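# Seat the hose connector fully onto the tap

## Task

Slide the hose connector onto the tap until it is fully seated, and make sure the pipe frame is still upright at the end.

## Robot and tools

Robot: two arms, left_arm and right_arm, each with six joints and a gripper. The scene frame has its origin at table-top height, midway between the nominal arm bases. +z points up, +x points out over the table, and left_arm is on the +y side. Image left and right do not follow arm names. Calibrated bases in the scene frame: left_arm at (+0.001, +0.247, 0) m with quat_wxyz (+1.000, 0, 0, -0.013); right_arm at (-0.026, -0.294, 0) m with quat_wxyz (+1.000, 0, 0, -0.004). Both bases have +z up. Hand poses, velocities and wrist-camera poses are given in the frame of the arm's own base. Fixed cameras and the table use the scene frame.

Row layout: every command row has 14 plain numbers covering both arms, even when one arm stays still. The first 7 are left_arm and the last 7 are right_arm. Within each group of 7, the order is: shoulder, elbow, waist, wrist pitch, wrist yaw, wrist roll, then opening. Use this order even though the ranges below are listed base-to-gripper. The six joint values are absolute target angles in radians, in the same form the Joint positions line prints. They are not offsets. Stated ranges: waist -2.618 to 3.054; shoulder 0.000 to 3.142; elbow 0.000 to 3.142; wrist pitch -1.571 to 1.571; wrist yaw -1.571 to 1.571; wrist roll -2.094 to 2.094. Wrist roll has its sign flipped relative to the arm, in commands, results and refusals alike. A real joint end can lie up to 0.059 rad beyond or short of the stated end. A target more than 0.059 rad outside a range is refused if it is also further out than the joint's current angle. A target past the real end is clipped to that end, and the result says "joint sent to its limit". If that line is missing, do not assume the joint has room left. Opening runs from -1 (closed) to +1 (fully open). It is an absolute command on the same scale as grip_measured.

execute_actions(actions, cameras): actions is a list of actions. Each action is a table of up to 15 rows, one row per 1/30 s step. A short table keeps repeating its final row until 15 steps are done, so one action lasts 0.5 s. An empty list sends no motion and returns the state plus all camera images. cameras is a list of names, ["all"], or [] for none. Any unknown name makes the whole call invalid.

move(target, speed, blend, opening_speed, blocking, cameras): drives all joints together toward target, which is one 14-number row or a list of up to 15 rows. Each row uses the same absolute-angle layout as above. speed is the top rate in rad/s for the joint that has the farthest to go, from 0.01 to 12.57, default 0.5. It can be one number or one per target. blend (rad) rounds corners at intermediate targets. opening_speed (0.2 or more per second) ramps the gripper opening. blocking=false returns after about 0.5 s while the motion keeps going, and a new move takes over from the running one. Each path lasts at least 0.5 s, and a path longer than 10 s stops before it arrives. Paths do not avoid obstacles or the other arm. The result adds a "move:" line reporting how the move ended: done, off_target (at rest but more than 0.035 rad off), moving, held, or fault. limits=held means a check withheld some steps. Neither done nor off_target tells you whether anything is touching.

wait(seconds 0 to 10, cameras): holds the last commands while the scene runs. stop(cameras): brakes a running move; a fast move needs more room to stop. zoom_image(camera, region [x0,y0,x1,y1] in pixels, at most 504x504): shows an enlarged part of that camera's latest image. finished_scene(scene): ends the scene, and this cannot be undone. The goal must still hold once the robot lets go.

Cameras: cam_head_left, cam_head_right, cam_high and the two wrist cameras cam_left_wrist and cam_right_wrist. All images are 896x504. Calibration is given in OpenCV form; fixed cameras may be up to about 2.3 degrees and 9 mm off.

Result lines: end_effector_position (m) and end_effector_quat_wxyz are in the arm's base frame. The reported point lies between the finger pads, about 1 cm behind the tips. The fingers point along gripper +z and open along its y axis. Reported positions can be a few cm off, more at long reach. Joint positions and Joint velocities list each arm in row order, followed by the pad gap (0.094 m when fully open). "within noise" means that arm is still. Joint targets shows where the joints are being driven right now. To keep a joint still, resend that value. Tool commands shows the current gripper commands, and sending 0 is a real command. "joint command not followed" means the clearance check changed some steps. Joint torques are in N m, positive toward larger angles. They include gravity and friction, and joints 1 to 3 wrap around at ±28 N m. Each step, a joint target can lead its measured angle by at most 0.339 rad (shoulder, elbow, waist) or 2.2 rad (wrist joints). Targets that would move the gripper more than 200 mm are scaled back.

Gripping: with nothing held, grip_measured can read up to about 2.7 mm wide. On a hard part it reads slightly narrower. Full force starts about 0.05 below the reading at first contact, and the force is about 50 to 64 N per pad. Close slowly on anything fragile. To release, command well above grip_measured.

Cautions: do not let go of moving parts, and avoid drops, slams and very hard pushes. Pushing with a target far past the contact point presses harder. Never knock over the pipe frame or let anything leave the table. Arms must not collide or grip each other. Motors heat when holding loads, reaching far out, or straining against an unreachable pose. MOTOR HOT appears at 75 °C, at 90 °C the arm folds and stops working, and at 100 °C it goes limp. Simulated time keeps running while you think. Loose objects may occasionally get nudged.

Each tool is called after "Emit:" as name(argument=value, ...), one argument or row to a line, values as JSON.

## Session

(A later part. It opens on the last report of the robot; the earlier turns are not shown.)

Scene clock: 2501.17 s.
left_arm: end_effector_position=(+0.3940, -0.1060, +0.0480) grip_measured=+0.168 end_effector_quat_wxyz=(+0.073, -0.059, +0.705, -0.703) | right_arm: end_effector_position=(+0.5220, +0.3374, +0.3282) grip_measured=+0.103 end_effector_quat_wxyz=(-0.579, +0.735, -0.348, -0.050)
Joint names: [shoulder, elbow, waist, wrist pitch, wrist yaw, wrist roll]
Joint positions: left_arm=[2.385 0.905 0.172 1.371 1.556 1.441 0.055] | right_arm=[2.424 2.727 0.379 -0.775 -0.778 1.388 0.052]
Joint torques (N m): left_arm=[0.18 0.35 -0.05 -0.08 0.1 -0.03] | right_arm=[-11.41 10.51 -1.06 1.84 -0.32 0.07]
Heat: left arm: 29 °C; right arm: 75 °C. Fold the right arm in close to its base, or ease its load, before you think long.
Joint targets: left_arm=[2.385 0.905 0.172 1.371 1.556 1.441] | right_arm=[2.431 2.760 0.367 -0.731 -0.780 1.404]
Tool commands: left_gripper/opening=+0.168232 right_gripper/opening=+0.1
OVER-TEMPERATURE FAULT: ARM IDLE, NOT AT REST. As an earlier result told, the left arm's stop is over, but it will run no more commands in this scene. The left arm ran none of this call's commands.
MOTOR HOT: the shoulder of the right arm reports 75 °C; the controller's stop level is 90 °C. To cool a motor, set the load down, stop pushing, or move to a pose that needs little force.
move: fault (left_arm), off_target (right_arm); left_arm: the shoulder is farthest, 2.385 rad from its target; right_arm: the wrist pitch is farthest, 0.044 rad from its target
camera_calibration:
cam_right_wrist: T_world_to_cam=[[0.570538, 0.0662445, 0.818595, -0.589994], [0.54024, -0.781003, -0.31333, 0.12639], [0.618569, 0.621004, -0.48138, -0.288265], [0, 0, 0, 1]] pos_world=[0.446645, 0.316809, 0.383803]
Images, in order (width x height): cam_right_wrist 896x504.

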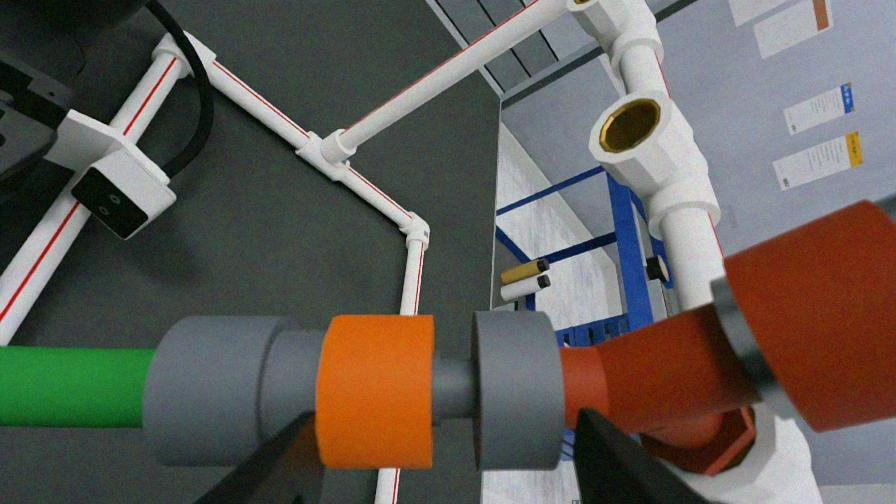

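Emit:
move(
  target=[0,0,0,0,0,0,0.168,2.431,2.760,0.367,-0.731,-0.78,1.404,0.02],
  opening_speed=0.2,
  cameras=["cam_right_wrist"],
)

Emit:
zoom_image(
  camera="cam_right_wrist",
  region=[250, 280, 750, 504],
)

Scene clock: 2504.23 s.
left_arm: end_effector_position=(+0.3940, -0.1060, +0.0480) grip_measured=+0.168 end_effector_quat_wxyz=(+0.073, -0.059, +0.705, -0.703) | right_arm: end_effector_position=(+0.5215, +0.3371, +0.3272) grip_measured=+0.023 end_effector_quat_wxyz=(-0.578, +0.736, -0.349, -0.051)
Joint names: [shoulder, elbow, waist, wrist pitch, wrist yaw, wrist roll]
Joint positions: left_arm=[2.385 0.905 0.172 1.371 1.556 1.441 0.055] | right_arm=[2.424 2.727 0.378 -0.781 -0.779 1.388 0.048]
Joint torques (N m): left_arm=[0.2 0.34 0.01 -0.09 0.09 -0.04] | right_arm=[-11.49 10.54 -1.05 1.89 -0.32 0.06]
Heat: left arm: 29 °C; right arm: 75 °C. Fold the right arm in close to its base, or ease its load, before you think long.
Joint targets: left_arm=[2.385 0.905 0.172 1.371 1.556 1.441] | right_arm=[2.431 2.760 0.367 -0.731 -0.780 1.404]
Tool commands: left_gripper/opening=+0.168232 right_gripper/opening=+0.02
OVER-TEMPERATURE FAULT: ARM IDLE, NOT AT REST. As an earlier result told, the left arm's stop is over, but it will run no more commands in this scene. The left arm ran none of this call's commands.
MOTOR HOT: still on. The shoulder of the right arm reports 75 °C.
move: fault (left_arm), off_target (right_arm); left_arm: the shoulder is farthest, 2.385 rad from its target; right_arm: the wrist pitch is farthest, 0.050 rad from its target
camera_calibration:
cam_right_wrist: T_world_to_cam=[[0.574682, 0.0680519, 0.815543, -0.590697], [0.539012, -0.781331, -0.314624, 0.127254], [0.615798, 0.620396, -0.485697, -0.285114], [0, 0, 0, 1]] pos_world=[0.446443, 0.316509, 0.383297]
Images, in order (width x height): cam_right_wrist 896x504.

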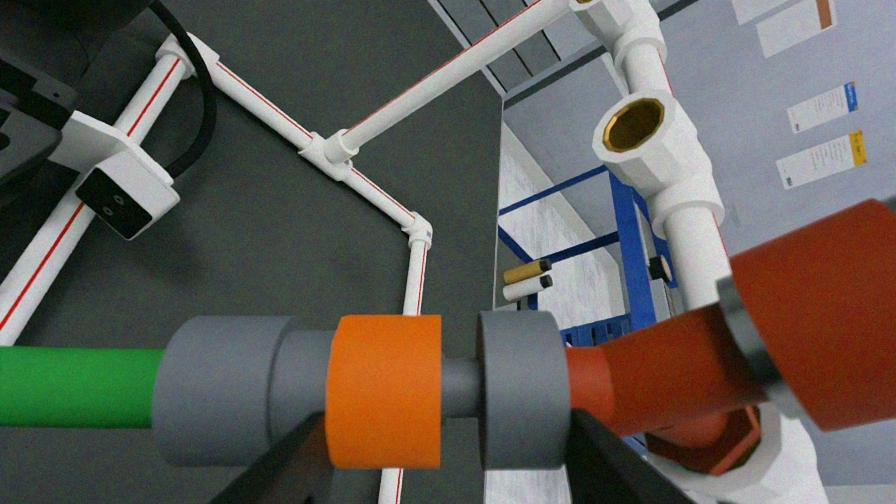

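Scaled by 1.008 from the camera's 896x504 image, which has a finer 1280x720 frame.

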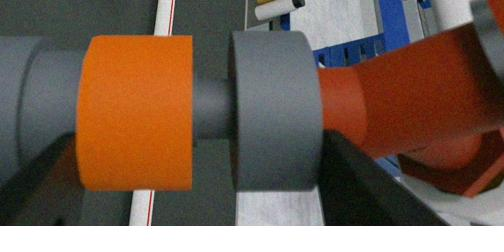

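Emit:
move(
  target=[0,0,0,0,0,0,0.168,2.431,2.760,0.367,-0.731,-0.78,1.404,-0.12],
  opening_speed=0.2,
  cameras=["cam_right_wrist"],
)

Emit:
zoom_image(
  camera="cam_right_wrist",
  region=[250, 280, 750, 504],
)

Scene clock: 2507.20 s.
left_arm: end_effector_position=(+0.3940, -0.1060, +0.0480) grip_measured=+0.168 end_effector_quat_wxyz=(+0.073, -0.059, +0.705, -0.703) | right_arm: end_effector_position=(+0.5226, +0.3372, +0.3291) grip_measured=-0.114 end_effector_quat_wxyz=(-0.581, +0.735, -0.347, -0.048)
Joint names: [shoulder, elbow, waist, wrist pitch, wrist yaw, wrist roll]
Joint positions: left_arm=[2.385 0.905 0.172 1.371 1.556 1.441 0.055] | right_arm=[2.424 2.727 0.378 -0.77 -0.779 1.388 0.042]
Joint torques (N m): left_arm=[0.13 0.34 0.02 -0.09 0.1 -0.03] | right_arm=[-11.41 10.52 -1.01 1.79 -0.32 0.06]
Heat: left arm: 29 °C; right arm: 74 °C. Fold the right arm in close to its base, or ease its load, before you think long.
Joint targets: left_arm=[2.385 0.905 0.172 1.371 1.556 1.441] | right_arm=[2.431 2.760 0.367 -0.731 -0.780 1.404]
Tool commands: left_gripper/opening=+0.168232 right_gripper/opening=-0.12
OVER-TEMPERATURE FAULT: ARM IDLE, NOT AT REST. As an earlier result told, the left arm's stop is over, but it will run no more commands in this scene. The left arm ran none of this call's commands.
MOTOR HOT: still on. The shoulder of the right arm reports 74 °C.
move: fault (left_arm), off_target (right_arm); left_arm: the shoulder is farthest, 2.385 rad from its target; right_arm: the wrist pitch is farthest, 0.039 rad from its target
camera_calibration:
cam_right_wrist: T_world_to_cam=[[0.566617, 0.0645918, 0.821445, -0.589379], [0.541811, -0.780296, -0.312375, 0.12486], [0.620794, 0.622065, -0.477126, -0.290987], [0, 0, 0, 1]] pos_world=[0.446945, 0.316509, 0.384309]
Images, in order (width x height): cam_right_wrist 896x504.

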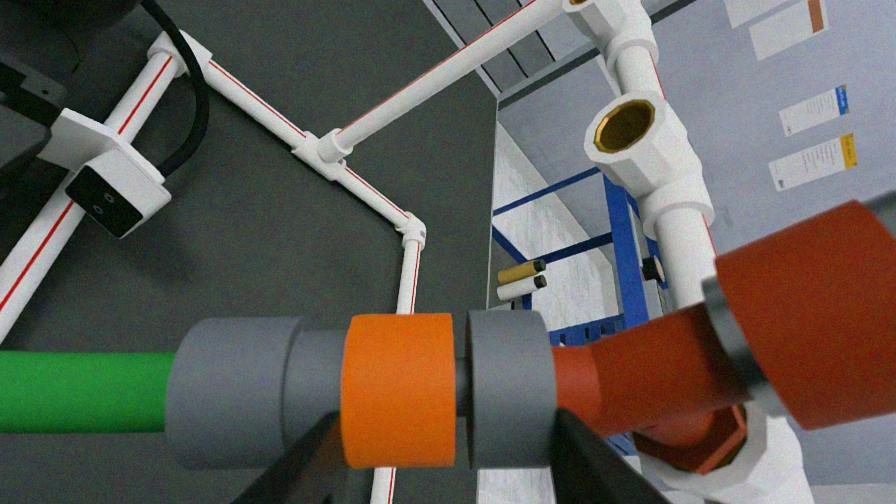

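Scaled by 1.008 from the camera's 896x504 image, which has a finer 1280x720 frame.

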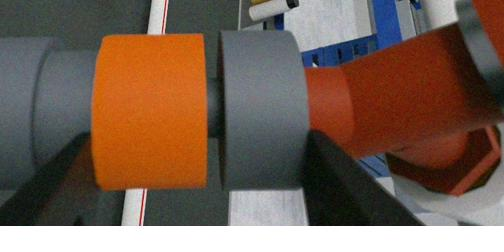

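Emit:
move(
  target=[0,0,0,0,0,0,0.168,2.431,2.760,0.367,-0.731,-0.78,1.404,-0.40],
  opening_speed=0.2,
  cameras=["cam_right_wrist"],
)

Emit:
zoom_image(
  camera="cam_right_wrist",
  region=[250, 280, 750, 504],
)

Scene clock: 2511.13 s.
left_arm: end_effector_position=(+0.3940, -0.1060, +0.0480) grip_measured=+0.168 end_effector_quat_wxyz=(+0.073, -0.059, +0.705, -0.703) | right_arm: end_effector_position=(+0.5236, +0.3373, +0.3306) grip_measured=-0.246 end_effector_quat_wxyz=(-0.583, +0.734, -0.344, -0.045)
Joint names: [shoulder, elbow, waist, wrist pitch, wrist yaw, wrist roll]
Joint positions: left_arm=[2.385 0.905 0.172 1.371 1.556 1.441 0.055] | right_arm=[2.424 2.727 0.377 -0.761 -0.778 1.388 0.035]
Joint torques (N m): left_arm=[0.17 0.28 0.02 -0.09 0.1 -0.04] | right_arm=[-11.43 10.52 -0.98 1.72 -0.32 0.06]
Heat: left arm: 29 °C; right arm: 74 °C. Fold the right arm in close to its base, or ease its load, before you think long.
Joint targets: left_arm=[2.385 0.905 0.172 1.371 1.556 1.441] | right_arm=[2.431 2.760 0.367 -0.731 -0.780 1.404]
Tool commands: left_gripper/opening=+0.168232 right_gripper/opening=-0.4
OVER-TEMPERATURE FAULT: ARM IDLE, NOT AT REST. As an earlier result told, the left arm's stop is over, but it will run no more commands in this scene. The left arm ran none of this call's commands.
MOTOR HOT: still on. The shoulder of the right arm reports 74 °C.
move: fault (left_arm); left_arm: the shoulder is farthest, 2.385 rad from its target
camera_calibration:
cam_right_wrist: T_world_to_cam=[[0.559546, 0.0614862, 0.826515, -0.588129], [0.543653, -0.779951, -0.310028, 0.122925], [0.625579, 0.622813, -0.469846, -0.296032], [0, 0, 0, 1]] pos_world=[0.447448, 0.316409, 0.385118]
Images, in order (width x height): cam_right_wrist 896x504.

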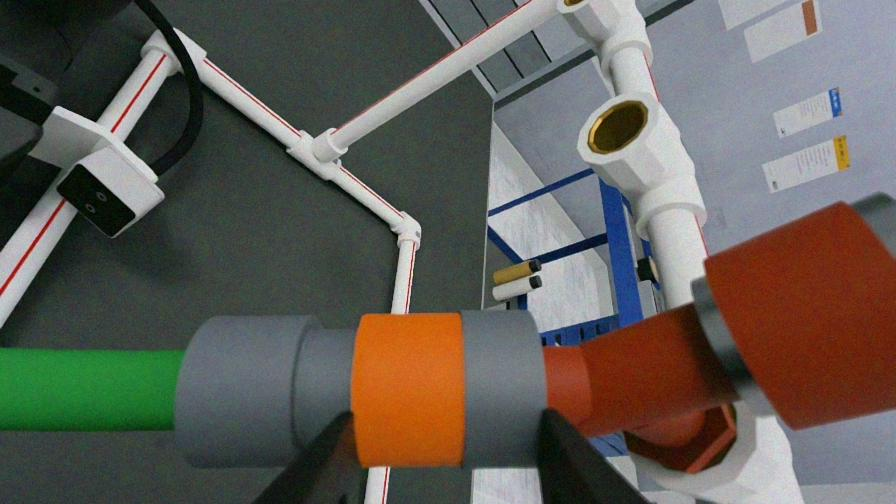

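Scaled by 1.008 from the camera's 896x504 image, which has a finer 1280x720 frame.

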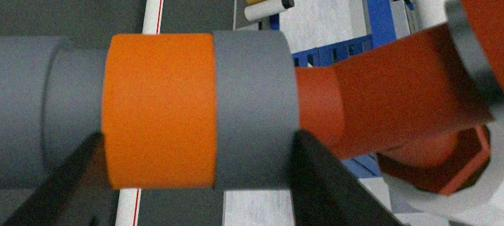

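Emit:
move(
  target=[0,0,0,0,0,0,0.168,2.385,2.727,0.365,-0.718,-0.79,1.404,0.05],
  opening_speed=0.4,
  speed=0.08,
  cameras=["cam_right_wrist"],
)

Emit:
zoom_image(
  camera="cam_right_wrist",
  region=[250, 280, 750, 504],
)

Scene clock: 2518.90 s.
left_arm: end_effector_position=(+0.3940, -0.1060, +0.0480) grip_measured=+0.168 end_effector_quat_wxyz=(+0.073, -0.059, +0.705, -0.703) | right_arm: end_effector_position=(+0.5266, +0.3353, +0.3340) grip_measured=+0.047 end_effector_quat_wxyz=(-0.589, +0.732, -0.340, -0.038)
Joint names: [shoulder, elbow, waist, wrist pitch, wrist yaw, wrist roll]
Joint positions: left_arm=[2.385 0.905 0.172 1.371 1.556 1.441 0.055] | right_arm=[2.424 2.727 0.372 -0.743 -0.779 1.39 0.049]
Joint torques (N m): left_arm=[0.13 0.29 0.01 -0.08 0.1 -0.03] | right_arm=[-15.41 7.2 -0.69 1.68 -0.42 0.03]
Heat: left arm: 29 °C; right arm: 75 °C. Fold the right arm in close to its base, or ease its load, before you think long.
Joint targets: left_arm=[2.385 0.905 0.172 1.371 1.556 1.441] | right_arm=[2.385 2.727 0.365 -0.718 -0.790 1.404]
Tool commands: left_gripper/opening=+0.168232 right_gripper/opening=+0.05
OVER-TEMPERATURE FAULT: ARM IDLE, NOT AT REST. As an earlier result told, the left arm's stop is over, but it will run no more commands in this scene. The left arm ran none of this call's commands.
MOTOR HOT: still on. The shoulder of the right arm reports 75 °C.
move: fault (left_arm), off_target (right_arm); left_arm: the shoulder is farthest, 2.385 rad from its target; right_arm: the shoulder is farthest, 0.039 rad from its target
camera_calibration:
cam_right_wrist: T_world_to_cam=[[0.543979, 0.0539886, 0.83736, -0.585422], [0.546598, -0.779953, -0.304803, 0.117546], [0.636645, 0.623506, -0.453788, -0.306528], [0, 0, 0, 1]] pos_world=[0.449357, 0.314408, 0.386939]
Images, in order (width x height): cam_right_wrist 896x504.

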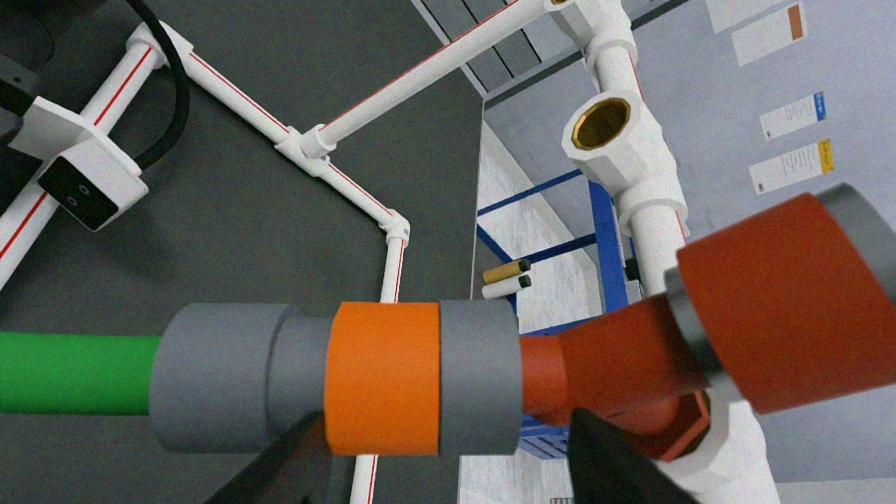

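Scaled by 1.008 from the camera's 896x504 image, which has a finer 1280x720 frame.

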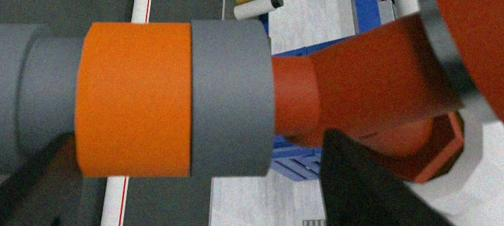

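Emit:
move(
  target=[0,0,0,0,0,0,0.168,2.14,2.389,0.282,-0.66,-0.868,1.43,0.15],
  speed=0.15,
  opening_speed=1.0,
  cameras=["cam_right_wrist"],
)

Scene clock: 2524.67 s.
left_arm: end_effector_position=(+0.3940, -0.1060, +0.0480) grip_measured=+0.168 end_effector_quat_wxyz=(+0.073, -0.059, +0.705, -0.703) | right_arm: end_effector_position=(+0.5076, +0.2844, +0.3518) grip_measured=+0.147 end_effector_quat_wxyz=(-0.588, +0.727, -0.352, -0.041)
Joint names: [shoulder, elbow, waist, wrist pitch, wrist yaw, wrist roll]
Joint positions: left_arm=[2.385 0.905 0.172 1.371 1.556 1.441 0.055] | right_arm=[2.187 2.394 0.288 -0.682 -0.844 1.416 0.054]
Joint torques (N m): left_arm=[0.13 0.36 0.02 -0.09 0.11 -0.01] | right_arm=[-14.93 6.95 -0.58 1.59 -0.6 0.03]
Heat: left arm: 29 °C; right arm: 78 °C. Fold the right arm in close to its base, or ease its load, before you think long.
Joint targets: left_arm=[2.385 0.905 0.172 1.371 1.556 1.441] | right_arm=[2.140 2.389 0.282 -0.660 -0.868 1.430]
Tool commands: left_gripper/opening=+0.168232 right_gripper/opening=+0.15
OVER-TEMPERATURE FAULT: ARM IDLE, NOT AT REST. As an earlier result told, the left arm's stop is over, but it will run no more commands in this scene. The left arm ran none of this call's commands.
MOTOR HOT: still on. The shoulder of the right arm reports 78 °C.
move: fault (left_arm), off_target (right_arm); left_arm: the shoulder is farthest, 2.385 rad from its target; right_arm: the shoulder is farthest, 0.047 rad from its target
camera_calibration:
cam_right_wrist: T_world_to_cam=[[0.561313, 0.0385948, 0.826703, -0.587948], [0.526397, -0.787458, -0.320649, 0.111588], [0.638619, 0.615159, -0.462326, -0.250244], [0, 0, 0, 1]] pos_world=[0.431094, 0.264502, 0.406145]
Images, in order (width x height): cam_right_wrist 896x504.

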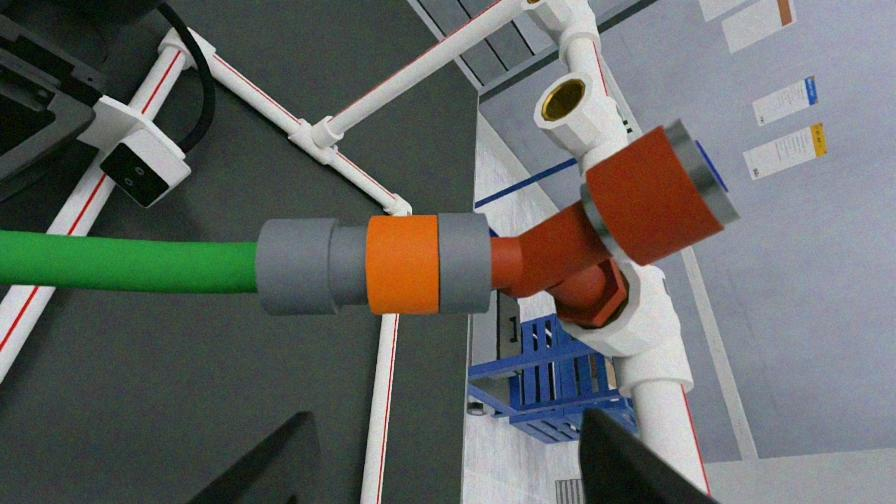

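Emit:
zoom_image(
  camera="cam_right_wrist",
  region=[230, 180, 550, 340],
)

Emit:
move(
  target=[0,0,0,0,0,0,0.168,1.95,2.1,0.0,-0.5,-0.85,1.43,0.15],
  speed=0.4,
  cameras=["cam_head_right","cam_high"],
)

Scaled by 1.575 from the camera's 896x504 image, which has a finer 1280x720 frame.

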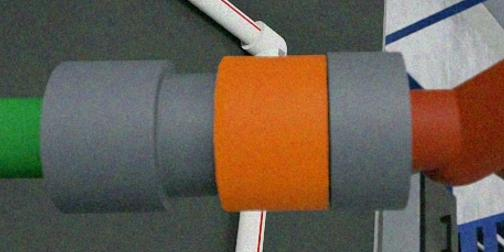

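Scene clock: 2528.37 s.
left_arm: end_effector_position=(+0.3940, -0.1060, +0.0480) grip_measured=+0.168 end_effector_quat_wxyz=(+0.073, -0.059, +0.705, -0.703) | right_arm: end_effector_position=(+0.5378, +0.1264, +0.3665) grip_measured=+0.147 end_effector_quat_wxyz=(-0.603, +0.666, -0.434, +0.067)
Joint names: [shoulder, elbow, waist, wrist pitch, wrist yaw, wrist roll]
Joint positions: left_arm=[2.385 0.905 0.172 1.371 1.556 1.441 0.055] | right_arm=[1.992 2.104 -0.004 -0.522 -0.844 1.417 0.054]
Joint torques (N m): left_arm=[0.13 0.34 0.02 -0.08 0.09 -0.02] | right_arm=[-13.26 7.24 0.31 1.61 -0.36 0.02]
Heat: left arm: 29 °C; right arm: 80 °C. Fold the right arm in close to its base, or ease its load, before you think long.
Joint targets: left_arm=[2.385 0.905 0.172 1.371 1.556 1.441] | right_arm=[1.950 2.100 0.000 -0.500 -0.850 1.430]
Tool commands: left_gripper/opening=+0.168232 right_gripper/opening=+0.15
OVER-TEMPERATURE FAULT: ARM IDLE, NOT AT REST. As an earlier result told, the left arm's stop is over, but it will run no more commands in this scene. The left arm ran none of this call's commands.
MOTOR HOT: still on. The shoulder of the right arm reports 80 °C.
move: fault (left_arm), off_target (right_arm); left_arm: the shoulder is farthest, 2.385 rad from its target; right_arm: the shoulder is farthest, 0.042 rad from its target
Images, in order (width x height): cam_head_right 896x504, cam_high 896x504.

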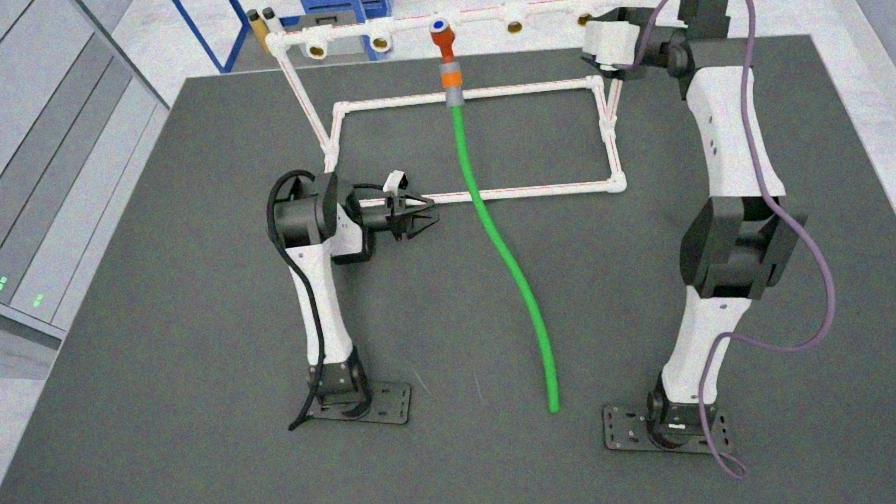

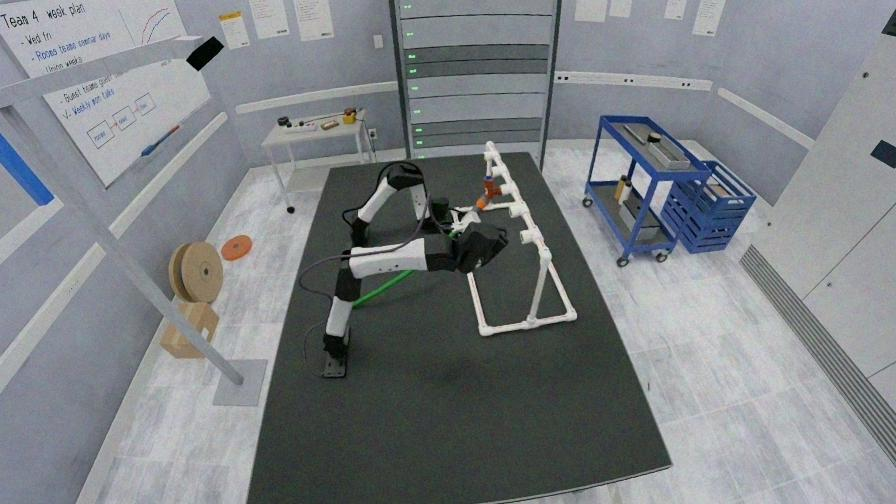

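Emit:
finished_scene(
  scene=2,
)

The scene is finished: the task was done.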